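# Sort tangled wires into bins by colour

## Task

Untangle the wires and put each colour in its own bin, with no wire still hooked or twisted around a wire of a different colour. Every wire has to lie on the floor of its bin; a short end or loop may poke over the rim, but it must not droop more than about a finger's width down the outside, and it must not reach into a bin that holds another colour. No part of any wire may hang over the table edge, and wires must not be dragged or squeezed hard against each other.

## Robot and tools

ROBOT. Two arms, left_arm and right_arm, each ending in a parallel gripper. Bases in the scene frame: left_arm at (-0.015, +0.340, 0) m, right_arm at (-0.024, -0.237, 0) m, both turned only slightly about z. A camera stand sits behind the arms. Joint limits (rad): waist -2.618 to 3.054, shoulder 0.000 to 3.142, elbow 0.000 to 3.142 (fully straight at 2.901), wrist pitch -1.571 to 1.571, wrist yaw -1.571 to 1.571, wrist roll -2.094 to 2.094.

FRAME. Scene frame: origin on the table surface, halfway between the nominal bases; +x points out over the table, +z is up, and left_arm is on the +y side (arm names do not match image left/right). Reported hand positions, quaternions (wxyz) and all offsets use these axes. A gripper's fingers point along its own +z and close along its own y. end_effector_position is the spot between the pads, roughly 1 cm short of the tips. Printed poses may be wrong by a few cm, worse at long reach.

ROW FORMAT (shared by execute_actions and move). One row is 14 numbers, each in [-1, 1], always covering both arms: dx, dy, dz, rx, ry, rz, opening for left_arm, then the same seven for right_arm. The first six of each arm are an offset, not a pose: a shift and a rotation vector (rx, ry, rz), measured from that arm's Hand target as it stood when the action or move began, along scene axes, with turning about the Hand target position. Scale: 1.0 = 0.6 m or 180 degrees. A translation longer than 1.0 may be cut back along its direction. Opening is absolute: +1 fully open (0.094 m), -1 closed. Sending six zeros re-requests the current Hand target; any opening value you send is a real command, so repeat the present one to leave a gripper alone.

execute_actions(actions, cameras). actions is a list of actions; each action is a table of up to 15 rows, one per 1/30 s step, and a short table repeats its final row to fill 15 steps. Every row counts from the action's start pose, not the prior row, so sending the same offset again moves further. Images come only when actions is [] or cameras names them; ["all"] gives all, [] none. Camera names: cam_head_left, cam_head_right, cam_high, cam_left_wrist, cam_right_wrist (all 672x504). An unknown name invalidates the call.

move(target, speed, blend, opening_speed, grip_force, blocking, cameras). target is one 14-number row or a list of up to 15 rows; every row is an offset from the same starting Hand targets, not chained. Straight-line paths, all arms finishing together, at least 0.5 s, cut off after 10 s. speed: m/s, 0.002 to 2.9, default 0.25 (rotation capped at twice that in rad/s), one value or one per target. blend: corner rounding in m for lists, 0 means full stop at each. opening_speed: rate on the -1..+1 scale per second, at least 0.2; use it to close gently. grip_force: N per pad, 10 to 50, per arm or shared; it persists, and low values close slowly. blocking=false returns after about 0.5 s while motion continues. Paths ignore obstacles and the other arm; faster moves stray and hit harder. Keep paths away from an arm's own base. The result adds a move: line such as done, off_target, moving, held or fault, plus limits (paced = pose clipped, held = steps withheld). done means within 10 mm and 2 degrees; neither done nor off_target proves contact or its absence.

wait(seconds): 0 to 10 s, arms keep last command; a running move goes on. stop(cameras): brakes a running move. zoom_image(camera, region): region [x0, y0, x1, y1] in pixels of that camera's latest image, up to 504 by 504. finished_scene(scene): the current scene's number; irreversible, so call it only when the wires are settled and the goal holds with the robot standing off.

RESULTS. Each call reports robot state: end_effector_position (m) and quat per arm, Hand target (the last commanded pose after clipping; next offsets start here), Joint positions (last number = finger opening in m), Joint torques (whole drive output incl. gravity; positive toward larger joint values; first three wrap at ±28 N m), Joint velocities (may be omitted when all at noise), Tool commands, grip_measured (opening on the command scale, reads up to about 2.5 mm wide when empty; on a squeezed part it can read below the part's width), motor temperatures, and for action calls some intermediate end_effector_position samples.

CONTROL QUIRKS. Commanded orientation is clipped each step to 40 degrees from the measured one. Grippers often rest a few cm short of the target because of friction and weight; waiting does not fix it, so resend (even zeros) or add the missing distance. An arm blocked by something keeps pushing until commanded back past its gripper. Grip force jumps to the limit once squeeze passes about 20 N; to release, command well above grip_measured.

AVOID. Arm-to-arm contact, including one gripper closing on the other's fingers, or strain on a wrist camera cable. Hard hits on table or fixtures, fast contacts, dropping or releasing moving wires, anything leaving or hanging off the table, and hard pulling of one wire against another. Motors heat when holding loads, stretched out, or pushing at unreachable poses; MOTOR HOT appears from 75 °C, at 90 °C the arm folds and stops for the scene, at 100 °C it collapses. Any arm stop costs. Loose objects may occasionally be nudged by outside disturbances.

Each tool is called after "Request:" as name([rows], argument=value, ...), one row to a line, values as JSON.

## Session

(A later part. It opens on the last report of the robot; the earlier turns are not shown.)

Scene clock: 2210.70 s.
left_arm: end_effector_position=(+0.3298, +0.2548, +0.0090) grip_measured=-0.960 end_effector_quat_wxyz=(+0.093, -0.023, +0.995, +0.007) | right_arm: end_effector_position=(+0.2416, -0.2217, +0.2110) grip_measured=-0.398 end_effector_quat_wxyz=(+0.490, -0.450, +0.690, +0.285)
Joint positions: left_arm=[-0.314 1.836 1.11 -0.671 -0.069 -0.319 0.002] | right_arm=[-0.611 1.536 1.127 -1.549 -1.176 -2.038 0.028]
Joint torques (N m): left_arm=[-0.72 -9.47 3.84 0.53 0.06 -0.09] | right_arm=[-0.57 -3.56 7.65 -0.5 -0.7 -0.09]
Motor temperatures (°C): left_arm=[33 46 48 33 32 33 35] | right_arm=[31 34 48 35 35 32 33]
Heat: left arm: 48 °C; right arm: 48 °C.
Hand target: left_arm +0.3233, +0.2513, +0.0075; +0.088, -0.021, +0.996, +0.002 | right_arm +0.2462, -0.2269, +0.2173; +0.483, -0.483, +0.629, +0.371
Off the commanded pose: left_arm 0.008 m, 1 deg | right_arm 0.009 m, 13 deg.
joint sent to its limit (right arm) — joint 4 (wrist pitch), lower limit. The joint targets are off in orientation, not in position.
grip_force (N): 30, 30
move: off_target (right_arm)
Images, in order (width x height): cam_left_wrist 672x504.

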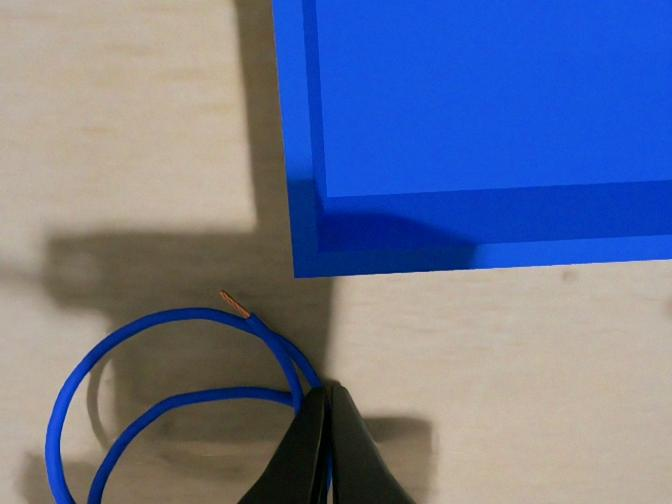

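Request:
move([
  [0,0,0.2,0,0,0,-1,0,0,0,0,0,0,-0.4],
  [0.21,-0.17,0.2,0,0,0,-1,0,0,0,0,0,0,-0.4],
], speed=0.15, cameras=["all"])

Scene clock: 2226.00 s.
left_arm: end_effector_position=(+0.4507, +0.1485, +0.1349) grip_measured=-0.965 end_effector_quat_wxyz=(+0.098, -0.018, +0.995, -0.009) | right_arm: end_effector_position=(+0.2416, -0.2217, +0.2110) grip_measured=-0.398 end_effector_quat_wxyz=(+0.490, -0.450, +0.690, +0.285)
Joint positions: left_arm=[-0.45 2.448 2.588 -1.524 -0.067 -0.445 0.002] | right_arm=[-0.611 1.536 1.127 -1.549 -1.176 -2.038 0.028]
Joint torques (N m): left_arm=[-0.34 -11.43 7.02 0.34 -0.12 -0.11] | right_arm=[-0.57 -3.56 7.66 -0.5 -0.69 -0.09]
Heat: left arm: 49 °C; right arm: 49 °C.
Hand target: left_arm +0.4493, +0.1491, +0.1277; +0.088, -0.020, +0.996, +0.002 | right_arm +0.2462, -0.2269, +0.2173; +0.483, -0.483, +0.629, +0.371
Off the commanded pose: left_arm 0.008 m, 2 deg | right_arm 0.009 m, 13 deg.
joint sent to its limit (right arm) — joint 4 (wrist pitch), lower limit. The joint targets are off in orientation, not in position.
grip_force (N): 30, 30
move: off_target (right_arm)

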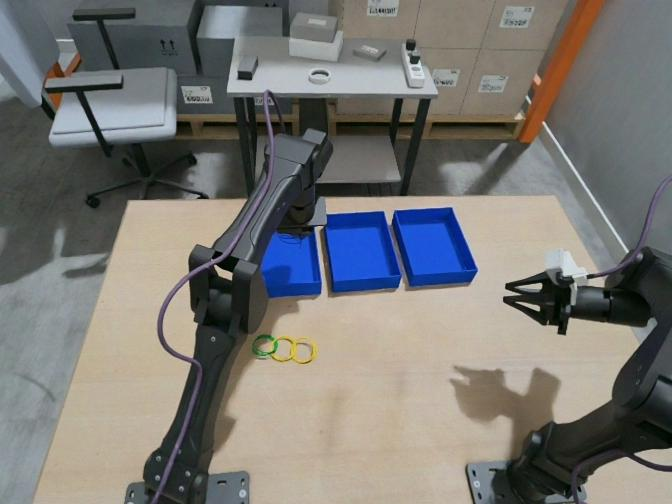

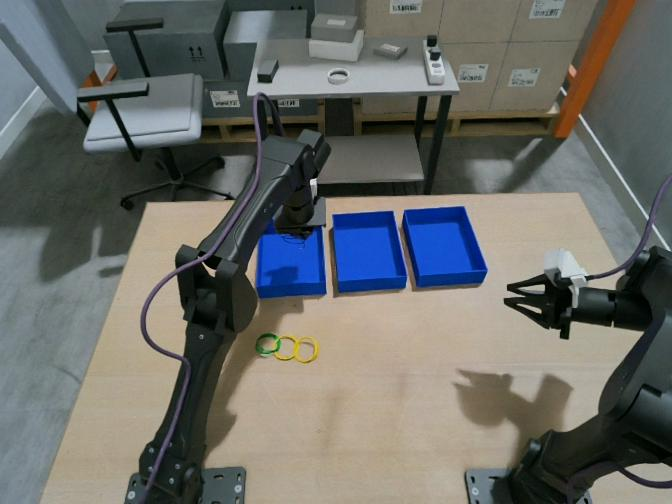

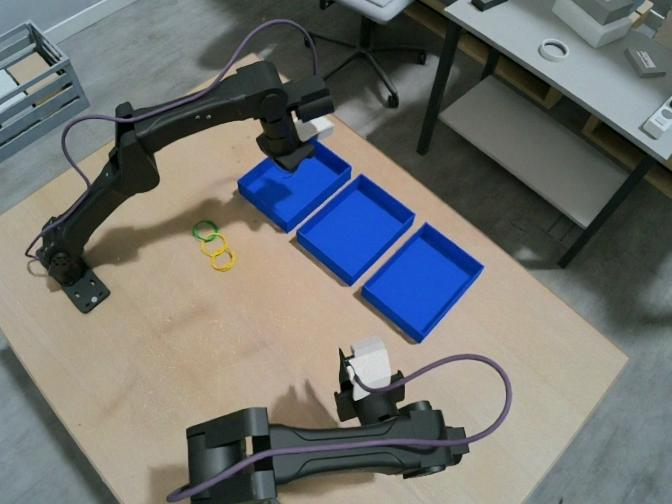

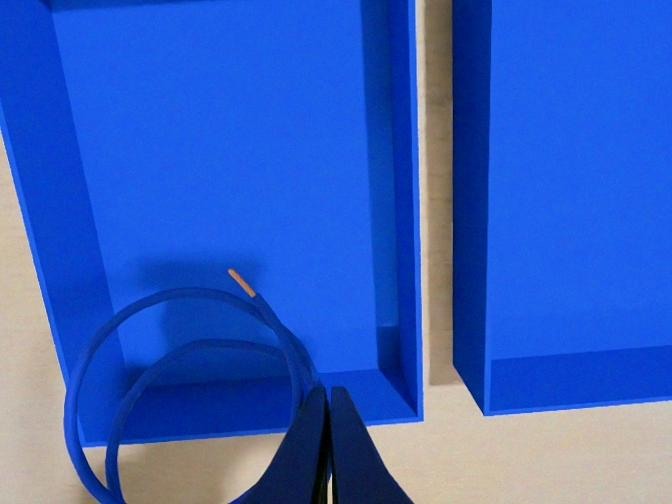

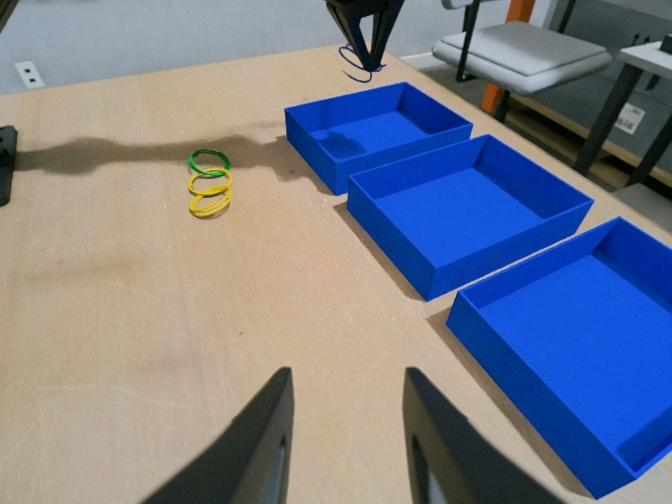

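Request:
move([
  [0.06,0.03,0,0,0,0,-1,0,0,0,0,0,0,-0.4],
  [0.06,0.03,-0.165,0,0,0,-1,0,0,0,0,0,0,-0.4],
  [0.06,0.03,-0.165,0,0,0,-0.5,0,0,0,0,0,0,-0.4],
  [0.06,0.03,0.06,0,0,0,-0.5,0,0,0,0,0,0,-0.4],
], speed=[0.12,0.1,0.1,0.1], cameras=["cam_left_wrist"])

Scene clock: 2239.83 s.
left_arm: end_effector_position=(+0.4887, +0.1670, +0.1464) grip_measured=-0.503 end_effector_quat_wxyz=(+0.147, -0.024, +0.989, -0.022) | right_arm: end_effector_position=(+0.2416, -0.2217, +0.2110) grip_measured=-0.398 end_effector_quat_wxyz=(+0.490, -0.450, +0.690, +0.285)
Joint positions: left_arm=[-0.39 2.556 2.82 -1.543 -0.067 -0.394 0.023] | right_arm=[-0.611 1.536 1.127 -1.549 -1.176 -2.038 0.028]
Joint torques (N m): left_arm=[-0.24 -16.12 6.46 0.53 -0.02 0.06] | right_arm=[-0.57 -3.58 7.65 -0.5 -0.7 -0.09]
Heat: left arm: 50 °C; right arm: 49 °C.
Hand target: left_arm +0.4853, +0.1673, +0.1636; +0.088, -0.021, +0.996, +0.002 | right_arm +0.2462, -0.2269, +0.2173; +0.483, -0.483, +0.629, +0.371
Off the commanded pose: left_arm 0.018 m, 7 deg | right_arm 0.009 m, 13 deg.
joint sent to its limit (left arm) — joint 4 (wrist pitch), lower limit. The joint targets are off in orientation, not in position.
joint sent to its limit (right arm) — joint 4 (wrist pitch), lower limit. The joint targets are off in orientation, not in position.
grip_force (N): 30, 30
move: off_target (left_arm, right_arm)
Images, in order (width x height): cam_left_wrist 672x504.

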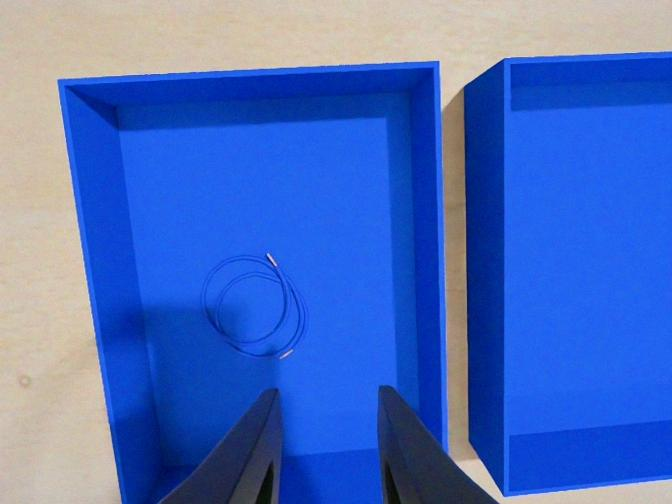

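Request:
move([
  [-0.2,0.04,0.02,0,0,0,-0.5,0,0,0,0,0,0,-0.4],
  [-0.43,0.05,-0.06,0,0,0.015,-0.5,0,0,0,0,0,0,-0.4],
], speed=0.25, blend=[0.05,0], cameras=["cam_left_wrist"])

Request:
zoom_image(camera="cam_left_wrist", region=[250, 120, 600, 400])

Scene clock: 2267.10 s.
left_arm: end_effector_position=(+0.2262, +0.1965, +0.1273) grip_measured=-0.503 end_effector_quat_wxyz=(+0.077, -0.041, +0.996, +0.003) | right_arm: end_effector_position=(+0.2416, -0.2217, +0.2110) grip_measured=-0.398 end_effector_quat_wxyz=(+0.490, -0.450, +0.690, +0.285)
Joint positions: left_arm=[-0.636 1.49 1.224 -1.186 -0.097 -0.677 0.023] | right_arm=[-0.611 1.536 1.127 -1.549 -1.176 -2.038 0.028]
Joint torques (N m): left_arm=[-0.61 -6.97 4.38 0.59 -0.21 -0.11] | right_arm=[-0.58 -3.58 7.65 -0.5 -0.7 -0.09]
Motor temperatures (°C): left_arm=[33 55 51 33 32 33 35] | right_arm=[31 34 49 35 35 32 33]
Heat: left arm: 55 °C; right arm: 49 °C.
Hand target: left_arm +0.2272, +0.1972, +0.1275; +0.088, -0.044, +0.995, +0.004 | right_arm +0.2462, -0.2269, +0.2173; +0.483, -0.483, +0.629, +0.371
Off the commanded pose: left_arm 0.001 m, 1 deg | right_arm 0.009 m, 13 deg.
joint sent to its limit (right arm) — joint 4 (wrist pitch), lower limit. The joint targets are off in orientation, not in position.
grip_force (N): 30, 30
move: off_target (right_arm)
Images, in order (width x height): cam_left_wrist 672x504.

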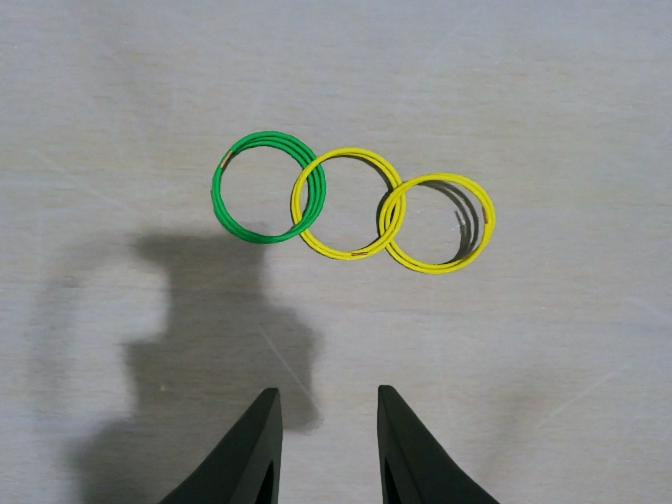

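Scaled by 1.440 from the camera's 672x504 image, which has a finer 960x720 frame.

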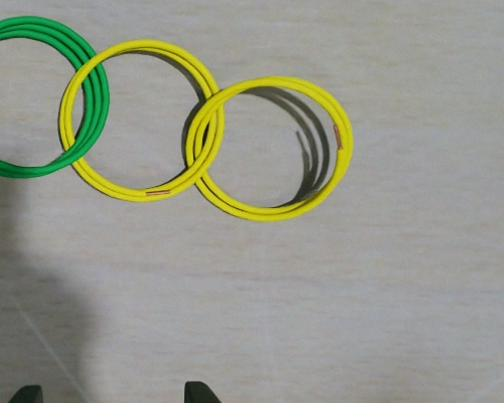

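Request:
zoom_image(camera="cam_left_wrist", region=[200, 120, 340, 260])

Request:
zoom_image(camera="cam_left_wrist", region=[280, 135, 420, 275])

Scaled by 3.600 from the camera's 672x504 image, which has a finer 960x720 frame.

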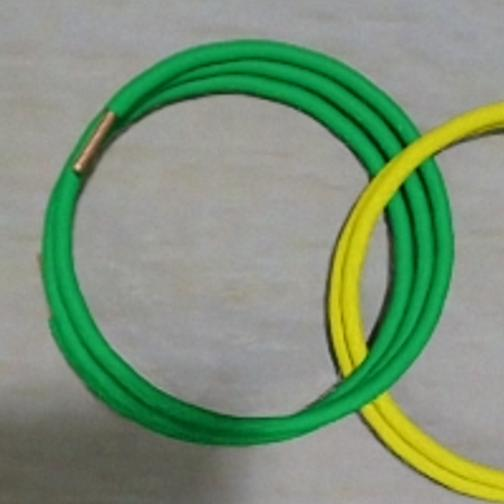

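Scaled by 3.600 from the camera's 672x504 image, which has a finer 960x720 frame.

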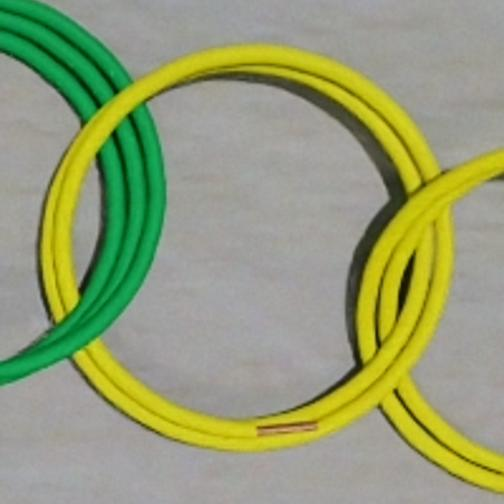

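Request:
zoom_image(camera="cam_left_wrist", region=[325, 225, 405, 270])

Request:
zoom_image(camera="cam_left_wrist", region=[205, 140, 250, 240])

Scaled by 6.300 from the camera's 672x504 image, which has a finer 960x720 frame.

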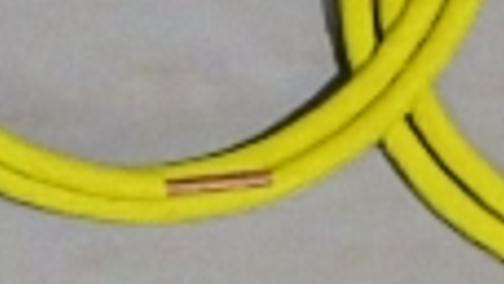

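Scaled by 5.040 from the camera's 672x504 image, which has a finer 960x720 frame.

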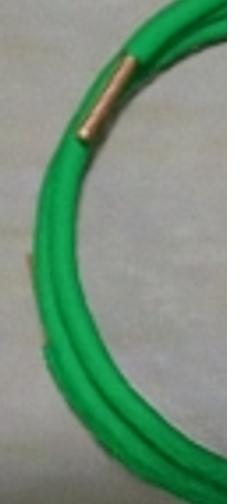

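Request:
move(target=[0.017,-0.01,-0.13,0,0,-0.527,-0.6,0,0,0,0,0,0,-0.4], speed=0.25, cameras=["cam_left_wrist"])

Request:
zoom_image(camera="cam_left_wrist", region=[200, 130, 460, 390])

Scene clock: 2340.87 s.
left_arm: end_effector_position=(+0.2353, +0.1934, +0.0523) grip_measured=-0.597 end_effector_quat_wxyz=(+0.058, +0.701, +0.709, -0.055) | right_arm: end_effector_position=(+0.2416, -0.2217, +0.2110) grip_measured=-0.398 end_effector_quat_wxyz=(+0.490, -0.450, +0.690, +0.285)
Joint positions: left_arm=[-0.48 1.619 1.048 -0.926 0.141 1.109 0.019] | right_arm=[-0.611 1.536 1.127 -1.549 -1.176 -2.038 0.028]
Joint torques (N m): left_arm=[0.69 -5.6 5.31 0.51 0.22 0.14] | right_arm=[-0.55 -3.56 7.66 -0.5 -0.7 -0.09]
Motor temperatures (°C): left_arm=[33 47 48 33 32 33 35] | right_arm=[31 34 49 35 36 32 33]
Heat: left arm: 48 °C; right arm: 49 °C.
Hand target: left_arm +0.2375, +0.1913, +0.0495; +0.062, +0.703, +0.706, -0.062 | right_arm +0.2462, -0.2269, +0.2173; +0.483, -0.483, +0.629, +0.371
Off the commanded pose: left_arm 0.004 m, 1 deg | right_arm 0.009 m, 13 deg.
joint sent to its limit (right arm) — joint 4 (wrist pitch), lower limit. The joint targets are off in orientation, not in position.
grip_force (N): 30, 30
move: off_target (right_arm)
Images, in order (width x height): cam_left_wrist 672x504.

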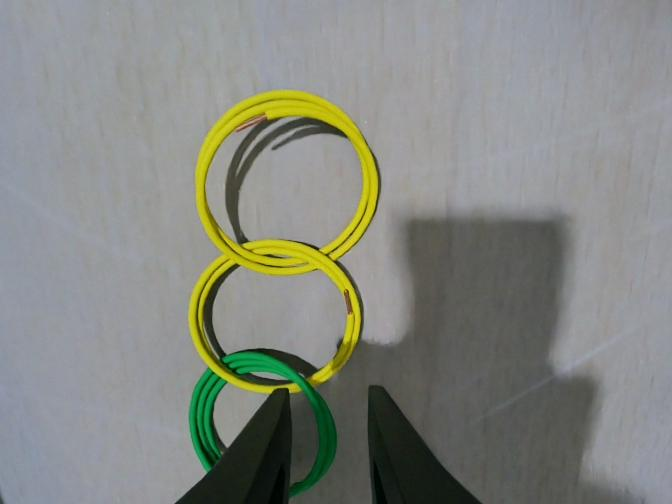

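Scaled by 1.938 from the camera's 672x504 image, which has a finer 960x720 frame.

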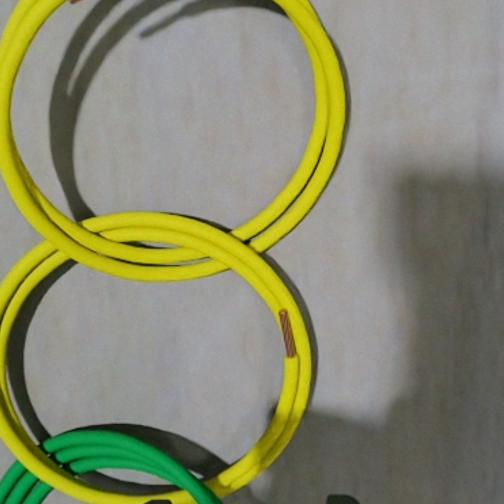

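Request:
move([
  [-0.0147,-0.005,-0.04,0,0,0,-0.6,0,0,0,0,0,0,-0.4],
  [-0.0147,-0.005,-0.076,0,0,0,-0.6,0,0,0,0,0,0,-0.4],
], speed=0.06, cameras=["cam_left_wrist"])

Scene clock: 2356.07 s.
left_arm: end_effector_position=(+0.2317, +0.1921, +0.0087) grip_measured=-0.597 end_effector_quat_wxyz=(+0.062, +0.703, +0.706, -0.054) | right_arm: end_effector_position=(+0.2416, -0.2217, +0.2110) grip_measured=-0.398 end_effector_quat_wxyz=(+0.490, -0.450, +0.690, +0.285)
Joint positions: left_arm=[-0.489 1.673 0.916 -0.73 0.141 1.105 0.019] | right_arm=[-0.611 1.536 1.127 -1.549 -1.176 -2.038 0.028]
Joint torques (N m): left_arm=[-0.57 -5.79 4.19 0.57 0.21 -0.07] | right_arm=[-0.57 -3.56 7.66 -0.5 -0.7 -0.1]
Heat: left arm: 49 °C; right arm: 49 °C.
Hand target: left_arm +0.2287, +0.1881, +0.0040; +0.062, +0.703, +0.706, -0.062 | right_arm +0.2462, -0.2269, +0.2173; +0.483, -0.483, +0.629, +0.371
Off the commanded pose: left_arm 0.007 m, 1 deg | right_arm 0.009 m, 13 deg.
joint sent to its limit (right arm) — joint 4 (wrist pitch), lower limit. The joint targets are off in orientation, not in position.
grip_force (N): 30, 30
move: off_target (right_arm)
Images, in order (width x height): cam_left_wrist 672x504.

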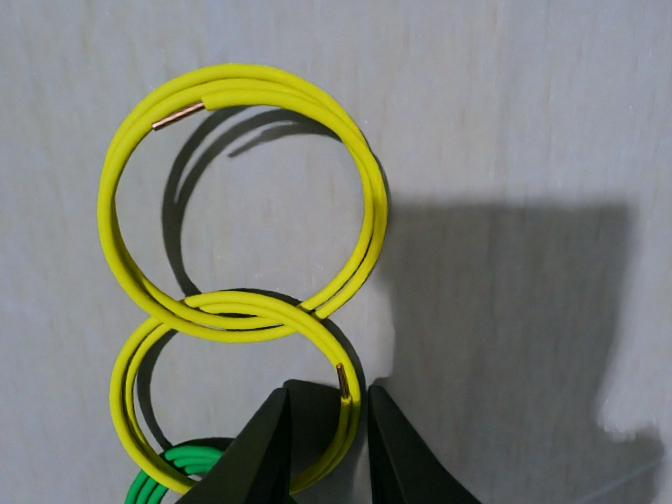

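Request:
move([
  [0,0,0,0,0,0,-1,0,0,0,0,0,0,-0.4],
  [0,0,0.04,0,0,0,-1,0,0,0,0,0,0,-0.4],
  [0.01,-0.028,0.045,0,0,0.211,-1,0,0,0,0,0,0,-0.4],
  [0.034,-0.044,0.045,0,0,0.417,-1,0,0,0,0,0,0,-0.4],
], speed=[0.06,0.08,0.15,0.15], blend=[0,0,0.006,0], cameras=["cam_left_wrist","cam_high"])

Request:
zoom_image(camera="cam_left_wrist", region=[100, 200, 480, 504])

Scene clock: 2376.27 s.
left_arm: end_effector_position=(+0.2431, +0.1663, +0.0290) grip_measured=-0.943 end_effector_quat_wxyz=(+0.079, +0.130, +0.988, -0.013) | right_arm: end_effector_position=(+0.2416, -0.2217, +0.2110) grip_measured=-0.398 end_effector_quat_wxyz=(+0.490, -0.450, +0.690, +0.285)
Joint positions: left_arm=[-0.66 1.663 0.993 -0.749 -0.052 -0.36 0.003] | right_arm=[-0.611 1.536 1.127 -1.549 -1.176 -2.038 0.028]
Joint torques (N m): left_arm=[-0.66 -6.09 7.02 0.47 -0.15 -0.16] | right_arm=[-0.57 -3.56 7.65 -0.5 -0.7 -0.09]
Heat: left arm: 48 °C; right arm: 49 °C.
Hand target: left_arm +0.2491, +0.1618, +0.0310; +0.087, +0.128, +0.988, -0.011 | right_arm +0.2462, -0.2269, +0.2173; +0.483, -0.483, +0.629, +0.371
Off the commanded pose: left_arm 0.008 m, 1 deg | right_arm 0.009 m, 13 deg.
joint sent to its limit (right arm) — joint 4 (wrist pitch), lower limit. The joint targets are off in orientation, not in position.
grip_force (N): 30, 30
move: off_target (right_arm)
Images, in order (width x height): cam_high 672x504, cam_left_wrist 672x504.

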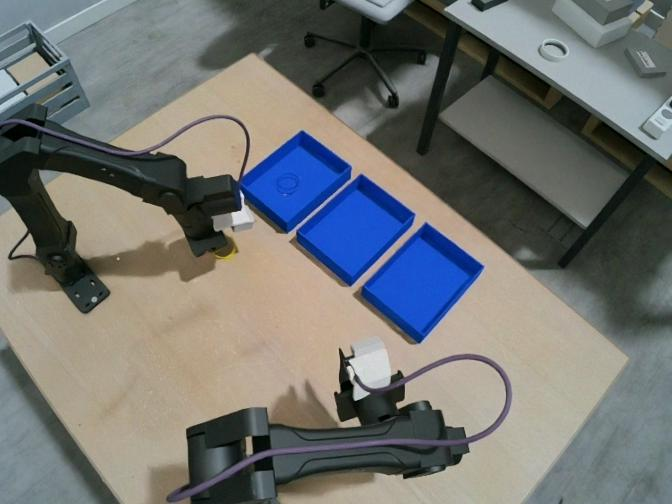

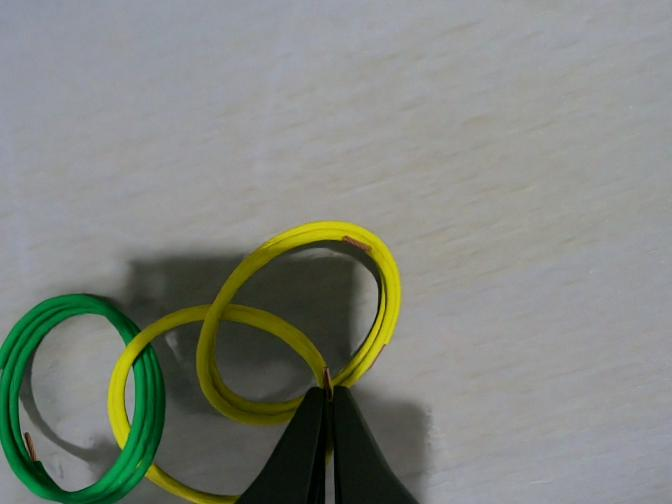

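Scaled by 1.326 from the camera's 672x504 image, which has a finer 960x720 frame.

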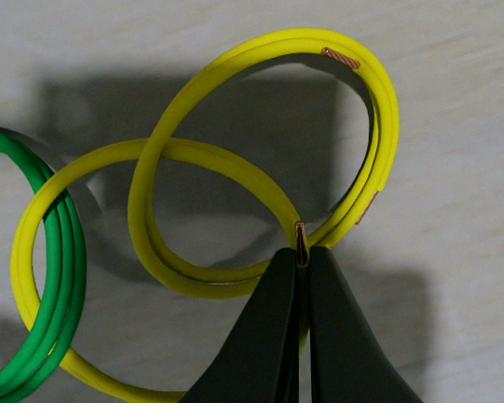

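Request:
zoom_image(camera="cam_left_wrist", region=[90, 290, 260, 504])

Request:
zoom_image(camera="cam_left_wrist", region=[250, 330, 410, 480])

Scaled by 2.355 from the camera's 672x504 image, which has a finer 960x720 frame.

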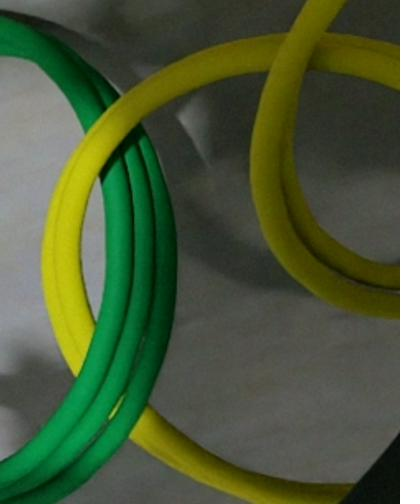

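Scaled by 3.150 from the camera's 672x504 image, which has a finer 960x720 frame.

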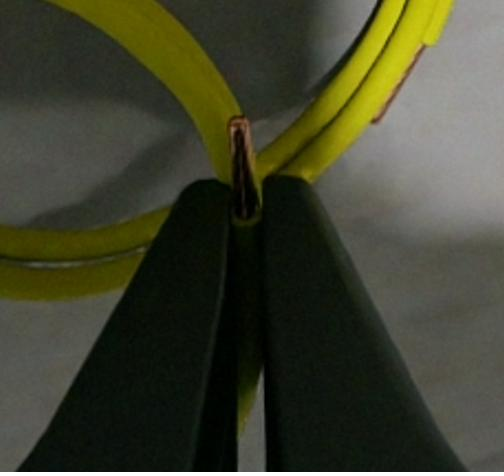

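Request:
move([
  [0.038,0.004,0.005,0,0,0.233,-1,0,0,0,0,0,0,-0.4],
  [0.064,0.032,0.005,0,0,0.455,-1,0,0,0,0,0,0,-0.4],
], speed=[0.15,0.15], blend=[0.006,0], cameras=["cam_left_wrist","cam_high"])

Request:
zoom_image(camera="cam_left_wrist", region=[100, 200, 480, 504])

Scene clock: 2405.73 s.
left_arm: end_effector_position=(+0.2856, +0.1752, +0.0347) grip_measured=-0.943 end_effector_quat_wxyz=(+0.069, -0.544, +0.836, +0.034) | right_arm: end_effector_position=(+0.2416, -0.2217, +0.2110) grip_measured=-0.398 end_effector_quat_wxyz=(+0.490, -0.450, +0.690, +0.285)
Joint positions: left_arm=[-0.619 1.904 1.32 -0.994 -0.153 -1.739 0.003] | right_arm=[-0.611 1.536 1.127 -1.549 -1.176 -2.038 0.028]
Joint torques (N m): left_arm=[0.54 -7.72 6.87 -0.09 -0.29 -0.13] | right_arm=[-0.57 -3.56 7.66 -0.5 -0.7 -0.09]
Heat: left arm: 50 °C; right arm: 49 °C.
Hand target: left_arm +0.2875, +0.1810, +0.0340; +0.073, -0.551, +0.830, +0.049 | right_arm +0.2462, -0.2269, +0.2173; +0.483, -0.483, +0.629, +0.371
Off the commanded pose: left_arm 0.006 m, 2 deg | right_arm 0.009 m, 13 deg.
joint sent to its limit (right arm) — joint 4 (wrist pitch), lower limit. The joint targets are off in orientation, not in position.
grip_force (N): 30, 30
move: off_target (right_arm)
Images, in order (width x height): cam_high 672x504, cam_left_wrist 672x504.

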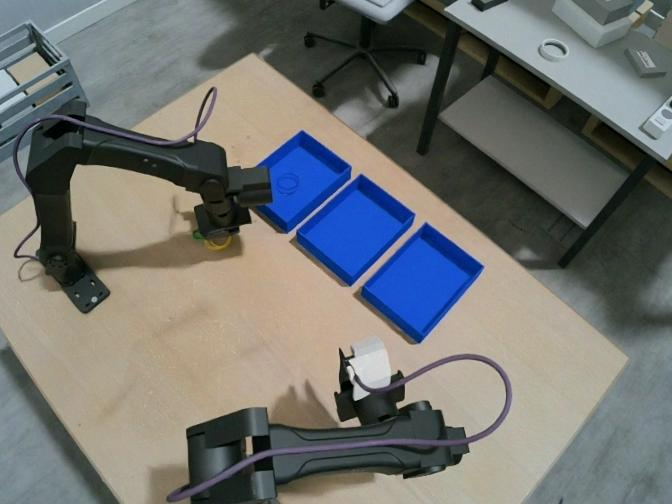

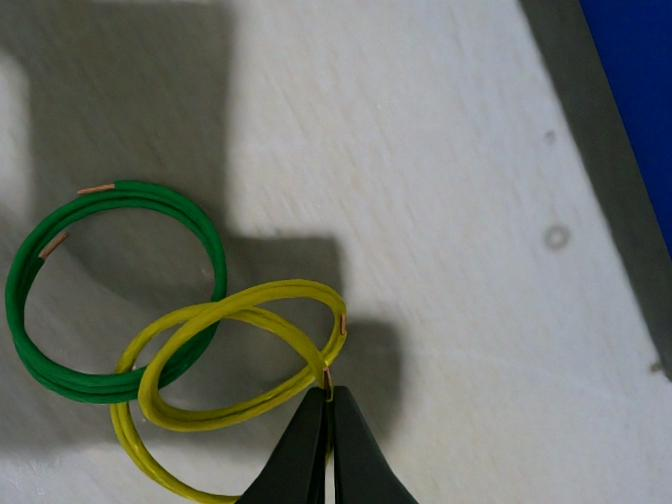

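Scaled by 1.326 from the camera's 672x504 image, which has a finer 960x720 frame.

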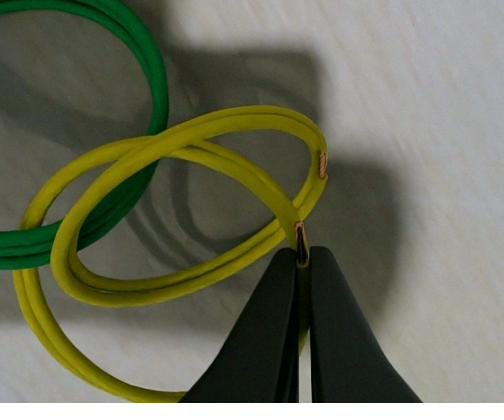

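Request:
zoom_image(camera="cam_left_wrist", region=[100, 290, 250, 450])

Request:
zoom_image(camera="cam_left_wrist", region=[100, 380, 260, 504])

Scaled by 3.150 from the camera's 672x504 image, which has a finer 960x720 frame.

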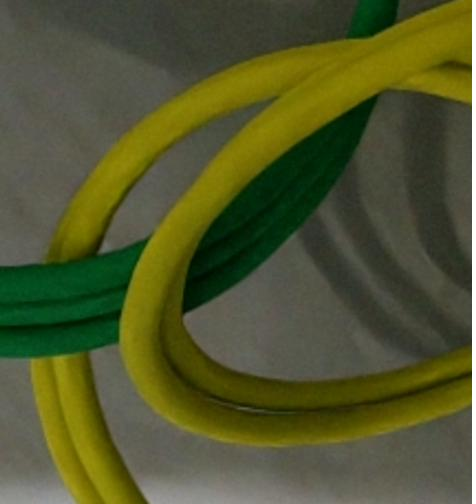

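Scaled by 3.150 from the camera's 672x504 image, which has a finer 960x720 frame.

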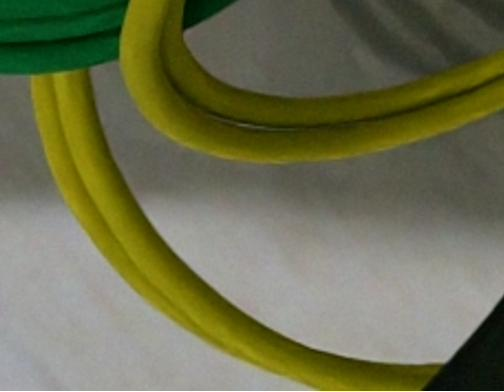

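Request:
move([
  [0,0,-0.05,0,0,0,-1,0,0,0,0,0,0,-0.4],
  [0,0,-0.05,0,0,0,-0.6,0,0,0,0,0,0,-0.4],
  [0.0,0.0,0.1,0,0,0,-0.6,0,0,0,0,0,0,-0.4],
  [-0.08,0.0,0.16,0,0,-0.37,-0.6,0,0,0,0,0,0,-0.4],
], speed=[0.06,0.06,0.12,0.3], cameras=["cam_left_wrist"])

Request:
zoom_image(camera="cam_left_wrist", region=[200, 100, 480, 330])

Scene clock: 2446.97 s.
left_arm: end_effector_position=(+0.2394, +0.1823, +0.1279) grip_measured=-0.603 end_effector_quat_wxyz=(+0.078, -0.011, +0.997, +0.007) | right_arm: end_effector_position=(+0.2416, -0.2217, +0.2110) grip_measured=-0.398 end_effector_quat_wxyz=(+0.490, -0.450, +0.690, +0.285)
Joint positions: left_arm=[-0.654 1.561 1.293 -1.185 -0.102 -0.635 0.019] | right_arm=[-0.611 1.536 1.127 -1.549 -1.176 -2.038 0.028]
Joint torques (N m): left_arm=[-0.53 -7.79 4.75 0.59 -0.07 0.03] | right_arm=[-0.57 -3.56 7.65 -0.5 -0.7 -0.09]
Heat: left arm: 49 °C; right arm: 49 °C.
Hand target: left_arm +0.2396, +0.1810, +0.1300; +0.088, -0.005, +0.996, +0.001 | right_arm +0.2462, -0.2269, +0.2173; +0.483, -0.483, +0.629, +0.371
Off the commanded pose: left_arm 0.003 m, 2 deg | right_arm 0.009 m, 13 deg.
joint sent to its limit (right arm) — joint 4 (wrist pitch), lower limit. The joint targets are off in orientation, not in position.
grip_force (N): 30, 30
move: off_target (right_arm); target 2's new opening was sent with left_arm's hand 0.011 m and 2 deg from that target
Images, in order (width x height): cam_left_wrist 672x504.

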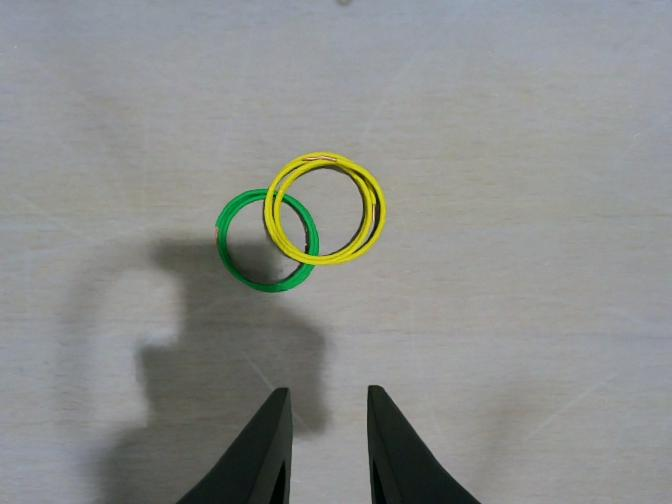

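Scaled by 1.800 from the camera's 672x504 image, which has a finer 960x720 frame.

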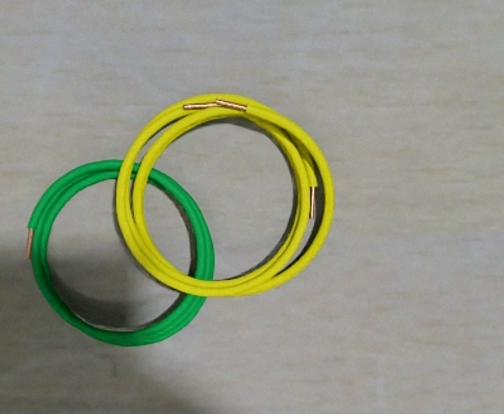

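Request:
zoom_image(camera="cam_left_wrist", region=[205, 175, 335, 300])

Request:
zoom_image(camera="cam_left_wrist", region=[205, 185, 260, 245])

Request:
zoom_image(camera="cam_left_wrist", region=[255, 145, 395, 275])

Scaled by 3.877 from the camera's 672x504 image, which has a finer 960x720 frame.

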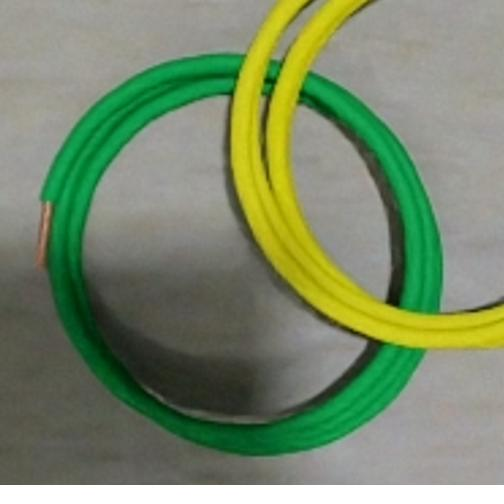

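Scaled by 8.400 from the camera's 672x504 image, which has a finer 960x720 frame.

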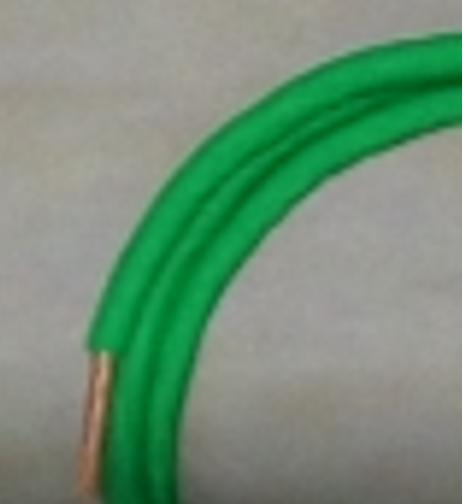

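Scaled by 3.600 from the camera's 672x504 image, which has a finer 960x720 frame.

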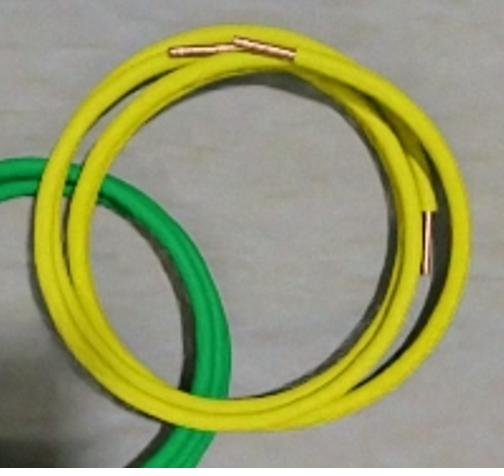

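Request:
move(target=[0.04,0.102,-0.13,0,0,0,-0.6,0,0,0,0,0,0,-0.4], speed=0.2, cameras=["cam_left_wrist"])

Request:
zoom_image(camera="cam_left_wrist", region=[260, 250, 500, 450])

Scene clock: 2492.57 s.
left_arm: end_effector_position=(+0.2626, +0.2411, +0.0571) grip_measured=-0.603 end_effector_quat_wxyz=(+0.088, -0.007, +0.996, +0.000) | right_arm: end_effector_position=(+0.2416, -0.2217, +0.2110) grip_measured=-0.398 end_effector_quat_wxyz=(+0.490, -0.450, +0.690, +0.285)
Joint positions: left_arm=[-0.421 1.549 0.992 -0.85 -0.067 -0.396 0.019] | right_arm=[-0.611 1.536 1.127 -1.549 -1.176 -2.038 0.028]
Joint torques (N m): left_arm=[0.61 -5.42 4.75 0.72 0 0.06] | right_arm=[-0.57 -3.58 7.65 -0.5 -0.69 -0.09]
Heat: left arm: 50 °C; right arm: 49 °C.
Hand target: left_arm +0.2635, +0.2422, +0.0520; +0.088, -0.005, +0.996, +0.001 | right_arm +0.2462, -0.2269, +0.2173; +0.483, -0.483, +0.629, +0.371
Off the commanded pose: left_arm 0.005 m, 0 deg | right_arm 0.009 m, 13 deg.
joint sent to its limit (right arm) — joint 4 (wrist pitch), lower limit. The joint targets are off in orientation, not in position.
grip_force (N): 30, 30
move: off_target (right_arm)
Images, in order (width x height): cam_left_wrist 672x504.

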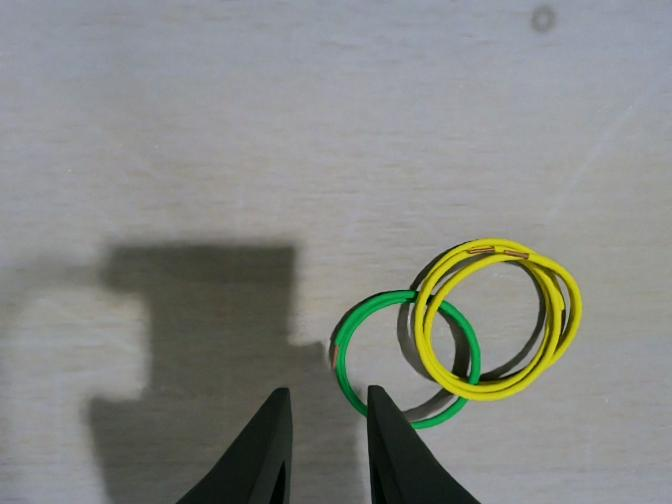

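Scaled by 2.100 from the camera's 672x504 image, which has a finer 960x720 frame.

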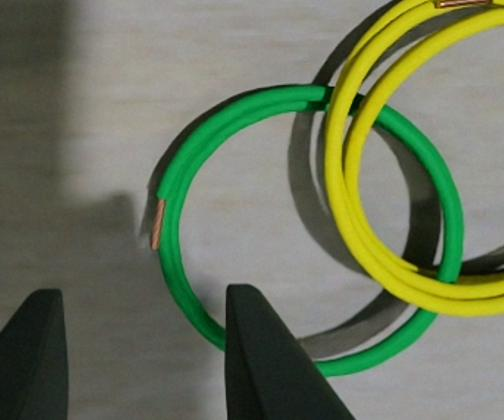

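Request:
move([
  [0,-0.003,-0.08,0,0,0,-0.6,0,0,0,0,0,0,-0.4],
], speed=0.08, cameras=["cam_left_wrist"])

Request:
zoom_image(camera="cam_left_wrist", region=[260, 320, 500, 500])

Scene clock: 2502.47 s.
left_arm: end_effector_position=(+0.2634, +0.2405, +0.0090) grip_measured=-0.603 end_effector_quat_wxyz=(+0.087, -0.007, +0.996, -0.001) | right_arm: end_effector_position=(+0.2416, -0.2217, +0.2110) grip_measured=-0.398 end_effector_quat_wxyz=(+0.490, -0.450, +0.690, +0.285)
Joint positions: left_arm=[-0.421 1.635 0.871 -0.645 -0.066 -0.395 0.019] | right_arm=[-0.611 1.536 1.127 -1.549 -1.176 -2.038 0.028]
Joint torques (N m): left_arm=[-0.16 -5.65 4.41 0.7 -0.02 -0.01] | right_arm=[-0.57 -3.56 7.65 -0.5 -0.7 -0.09]
Heat: left arm: 49 °C; right arm: 49 °C.
Hand target: left_arm +0.2634, +0.2404, +0.0039; +0.088, -0.005, +0.996, +0.001 | right_arm +0.2462, -0.2269, +0.2173; +0.483, -0.483, +0.629, +0.371
Off the commanded pose: left_arm 0.005 m, 0 deg | right_arm 0.009 m, 13 deg.
joint sent to its limit (right arm) — joint 4 (wrist pitch), lower limit. The joint targets are off in orientation, not in position.
grip_force (N): 30, 30
move: off_target (right_arm)
Images, in order (width x height): cam_left_wrist 672x504.

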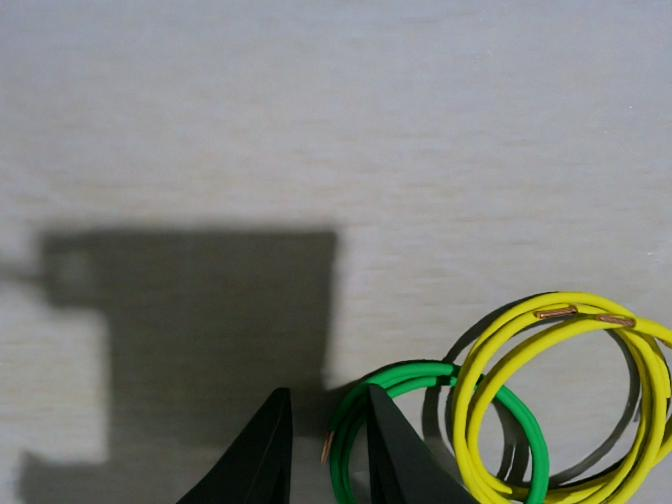

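Scaled by 2.100 from the camera's 672x504 image, which has a finer 960x720 frame.

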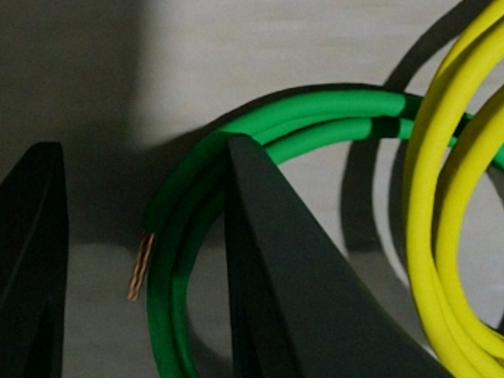

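Request:
move([
  [0,0,0.04,0,0,0,-0.8,0,0,0,0,0,0,-0.4],
  [-0.022,0.01,0.03,0,0,0,-0.8,0,0,0,0,0,0,-0.4],
], speed=0.06, cameras=["cam_left_wrist"])

Request:
zoom_image(camera="cam_left_wrist", region=[260, 320, 500, 500])

Scene clock: 2516.27 s.
left_arm: end_effector_position=(+0.2499, +0.2459, +0.0194) grip_measured=-0.797 end_effector_quat_wxyz=(+0.079, -0.007, +0.997, +0.002) | right_arm: end_effector_position=(+0.2416, -0.2217, +0.2110) grip_measured=-0.398 end_effector_quat_wxyz=(+0.490, -0.450, +0.690, +0.285)
Joint positions: left_arm=[-0.421 1.574 0.858 -0.709 -0.065 -0.395 0.01] | right_arm=[-0.611 1.536 1.127 -1.549 -1.176 -2.038 0.028]
Joint torques (N m): left_arm=[0.06 -7.58 4.49 0.55 -0.03 0.01] | right_arm=[-0.55 -3.56 7.66 -0.5 -0.7 -0.1]
Heat: left arm: 48 °C; right arm: 49 °C.
Hand target: left_arm +0.2503, +0.2464, +0.0219; +0.088, -0.005, +0.996, +0.001 | right_arm +0.2462, -0.2269, +0.2173; +0.483, -0.483, +0.629, +0.371
Off the commanded pose: left_arm 0.003 m, 1 deg | right_arm 0.009 m, 13 deg.
joint sent to its limit (right arm) — joint 4 (wrist pitch), lower limit. The joint targets are off in orientation, not in position.
grip_force (N): 30, 30
move: off_target (right_arm)
Images, in order (width x height): cam_left_wrist 672x504.

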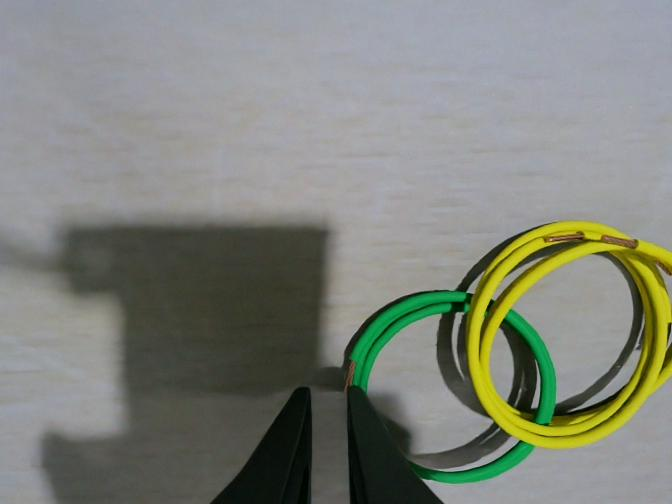

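Scaled by 2.100 from the camera's 672x504 image, which has a finer 960x720 frame.

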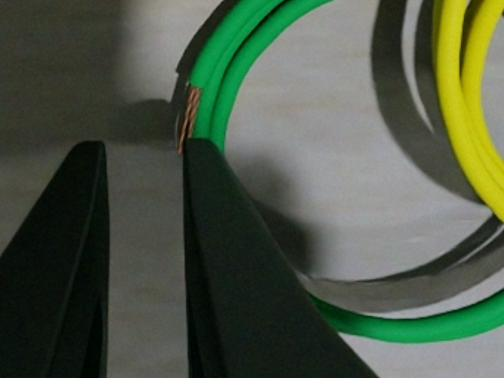

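Request:
move([
  [0,-0.001,-0.03,0,0,0,-0.8,0,0,0,0,0,0,-0.4],
], speed=0.03, cameras=["cam_left_wrist"])

Request:
zoom_image(camera="cam_left_wrist", region=[260, 320, 500, 500])

Scene clock: 2531.13 s.
left_arm: end_effector_position=(+0.2499, +0.2459, +0.0089) grip_measured=-0.797 end_effector_quat_wxyz=(+0.087, -0.007, +0.996, -0.001) | right_arm: end_effector_position=(+0.2416, -0.2217, +0.2110) grip_measured=-0.398 end_effector_quat_wxyz=(+0.490, -0.450, +0.690, +0.285)
Joint positions: left_arm=[-0.421 1.582 0.816 -0.643 -0.065 -0.395 0.01] | right_arm=[-0.611 1.536 1.127 -1.549 -1.176 -2.038 0.028]
Joint torques (N m): left_arm=[-0.12 -4.96 4.33 0.71 -0.04 -0.02] | right_arm=[-0.57 -3.56 7.65 -0.5 -0.7 -0.09]
Heat: left arm: 48 °C; right arm: 49 °C.
Hand target: left_arm +0.2504, +0.2458, +0.0040; +0.088, -0.005, +0.996, +0.001 | right_arm +0.2462, -0.2269, +0.2173; +0.483, -0.483, +0.629, +0.371
Off the commanded pose: left_arm 0.005 m, 0 deg | right_arm 0.009 m, 13 deg.
joint sent to its limit (right arm) — joint 4 (wrist pitch), lower limit. The joint targets are off in orientation, not in position.
grip_force (N): 30, 30
move: off_target (right_arm)
Images, in order (width x height): cam_left_wrist 672x504.

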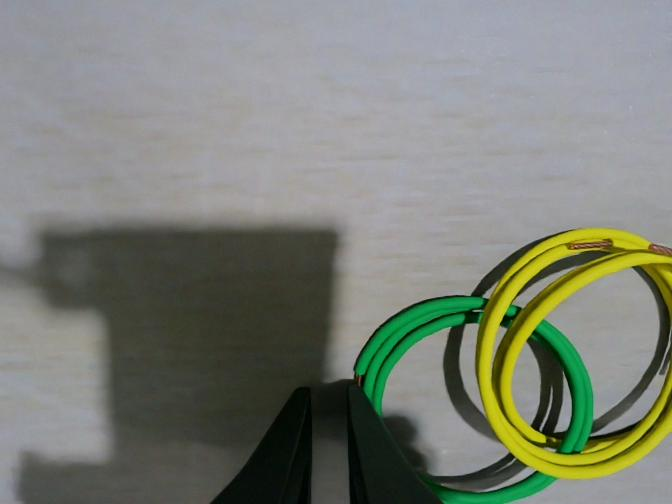

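Scaled by 2.100 from the camera's 672x504 image, which has a finer 960x720 frame.

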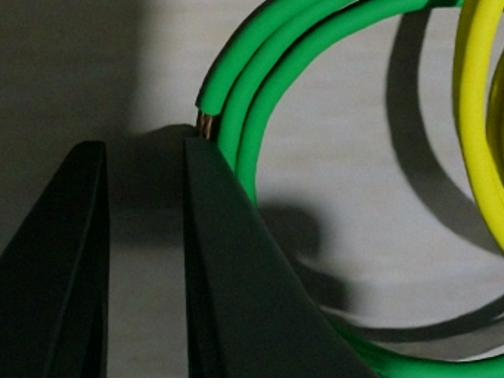

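Request:
move([
  [0,0,0.035,0,0,0,-0.8,0,0,0,0,0,0,-0.4],
  [0.004,-0.0075,0.03,0,0,0,-0.8,0,0,0,0,0,0,-0.4],
  [0.004,-0.0075,0.0,0,0,0,-0.8,0,0,0,0,0,0,-0.4],
], speed=0.04, cameras=["cam_left_wrist"])

Request:
zoom_image(camera="cam_left_wrist", region=[260, 320, 500, 500])

Scene clock: 2551.17 s.
left_arm: end_effector_position=(+0.2543, +0.2418, +0.0103) grip_measured=-0.797 end_effector_quat_wxyz=(+0.090, -0.004, +0.996, -0.002) | right_arm: end_effector_position=(+0.2416, -0.2217, +0.2110) grip_measured=-0.398 end_effector_quat_wxyz=(+0.490, -0.450, +0.690, +0.285)
Joint positions: left_arm=[-0.428 1.595 0.834 -0.643 -0.065 -0.396 0.01] | right_arm=[-0.611 1.536 1.127 -1.549 -1.176 -2.038 0.028]
Joint torques (N m): left_arm=[-0.72 -4.97 4.12 0.7 -0.05 -0.13] | right_arm=[-0.57 -3.58 7.66 -0.5 -0.7 -0.09]
Heat: left arm: 48 °C; right arm: 49 °C.
Hand target: left_arm +0.2528, +0.2413, +0.0040; +0.088, -0.005, +0.996, +0.001 | right_arm +0.2462, -0.2269, +0.2173; +0.483, -0.483, +0.629, +0.371
Off the commanded pose: left_arm 0.006 m, 0 deg | right_arm 0.009 m, 13 deg.
joint sent to its limit (right arm) — joint 4 (wrist pitch), lower limit. The joint targets are off in orientation, not in position.
grip_force (N): 30, 30
move: off_target (right_arm)
Images, in order (width x height): cam_left_wrist 672x504.

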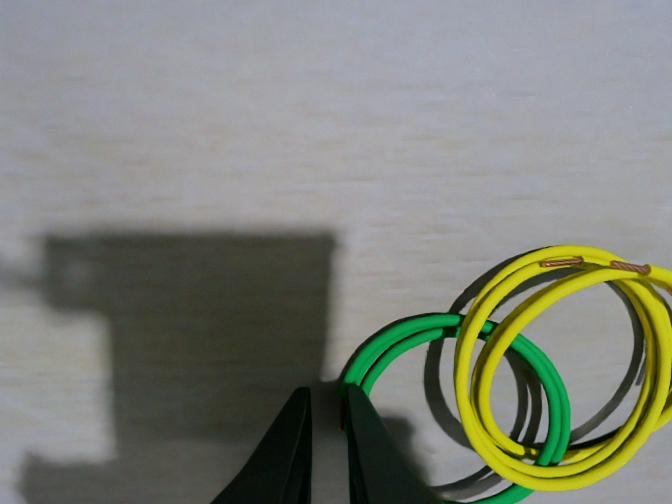

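Scaled by 2.100 from the camera's 672x504 image, which has a finer 960x720 frame.

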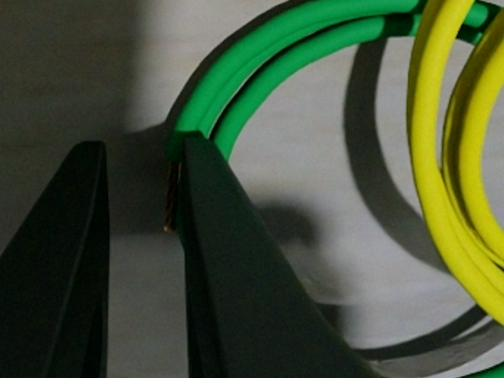

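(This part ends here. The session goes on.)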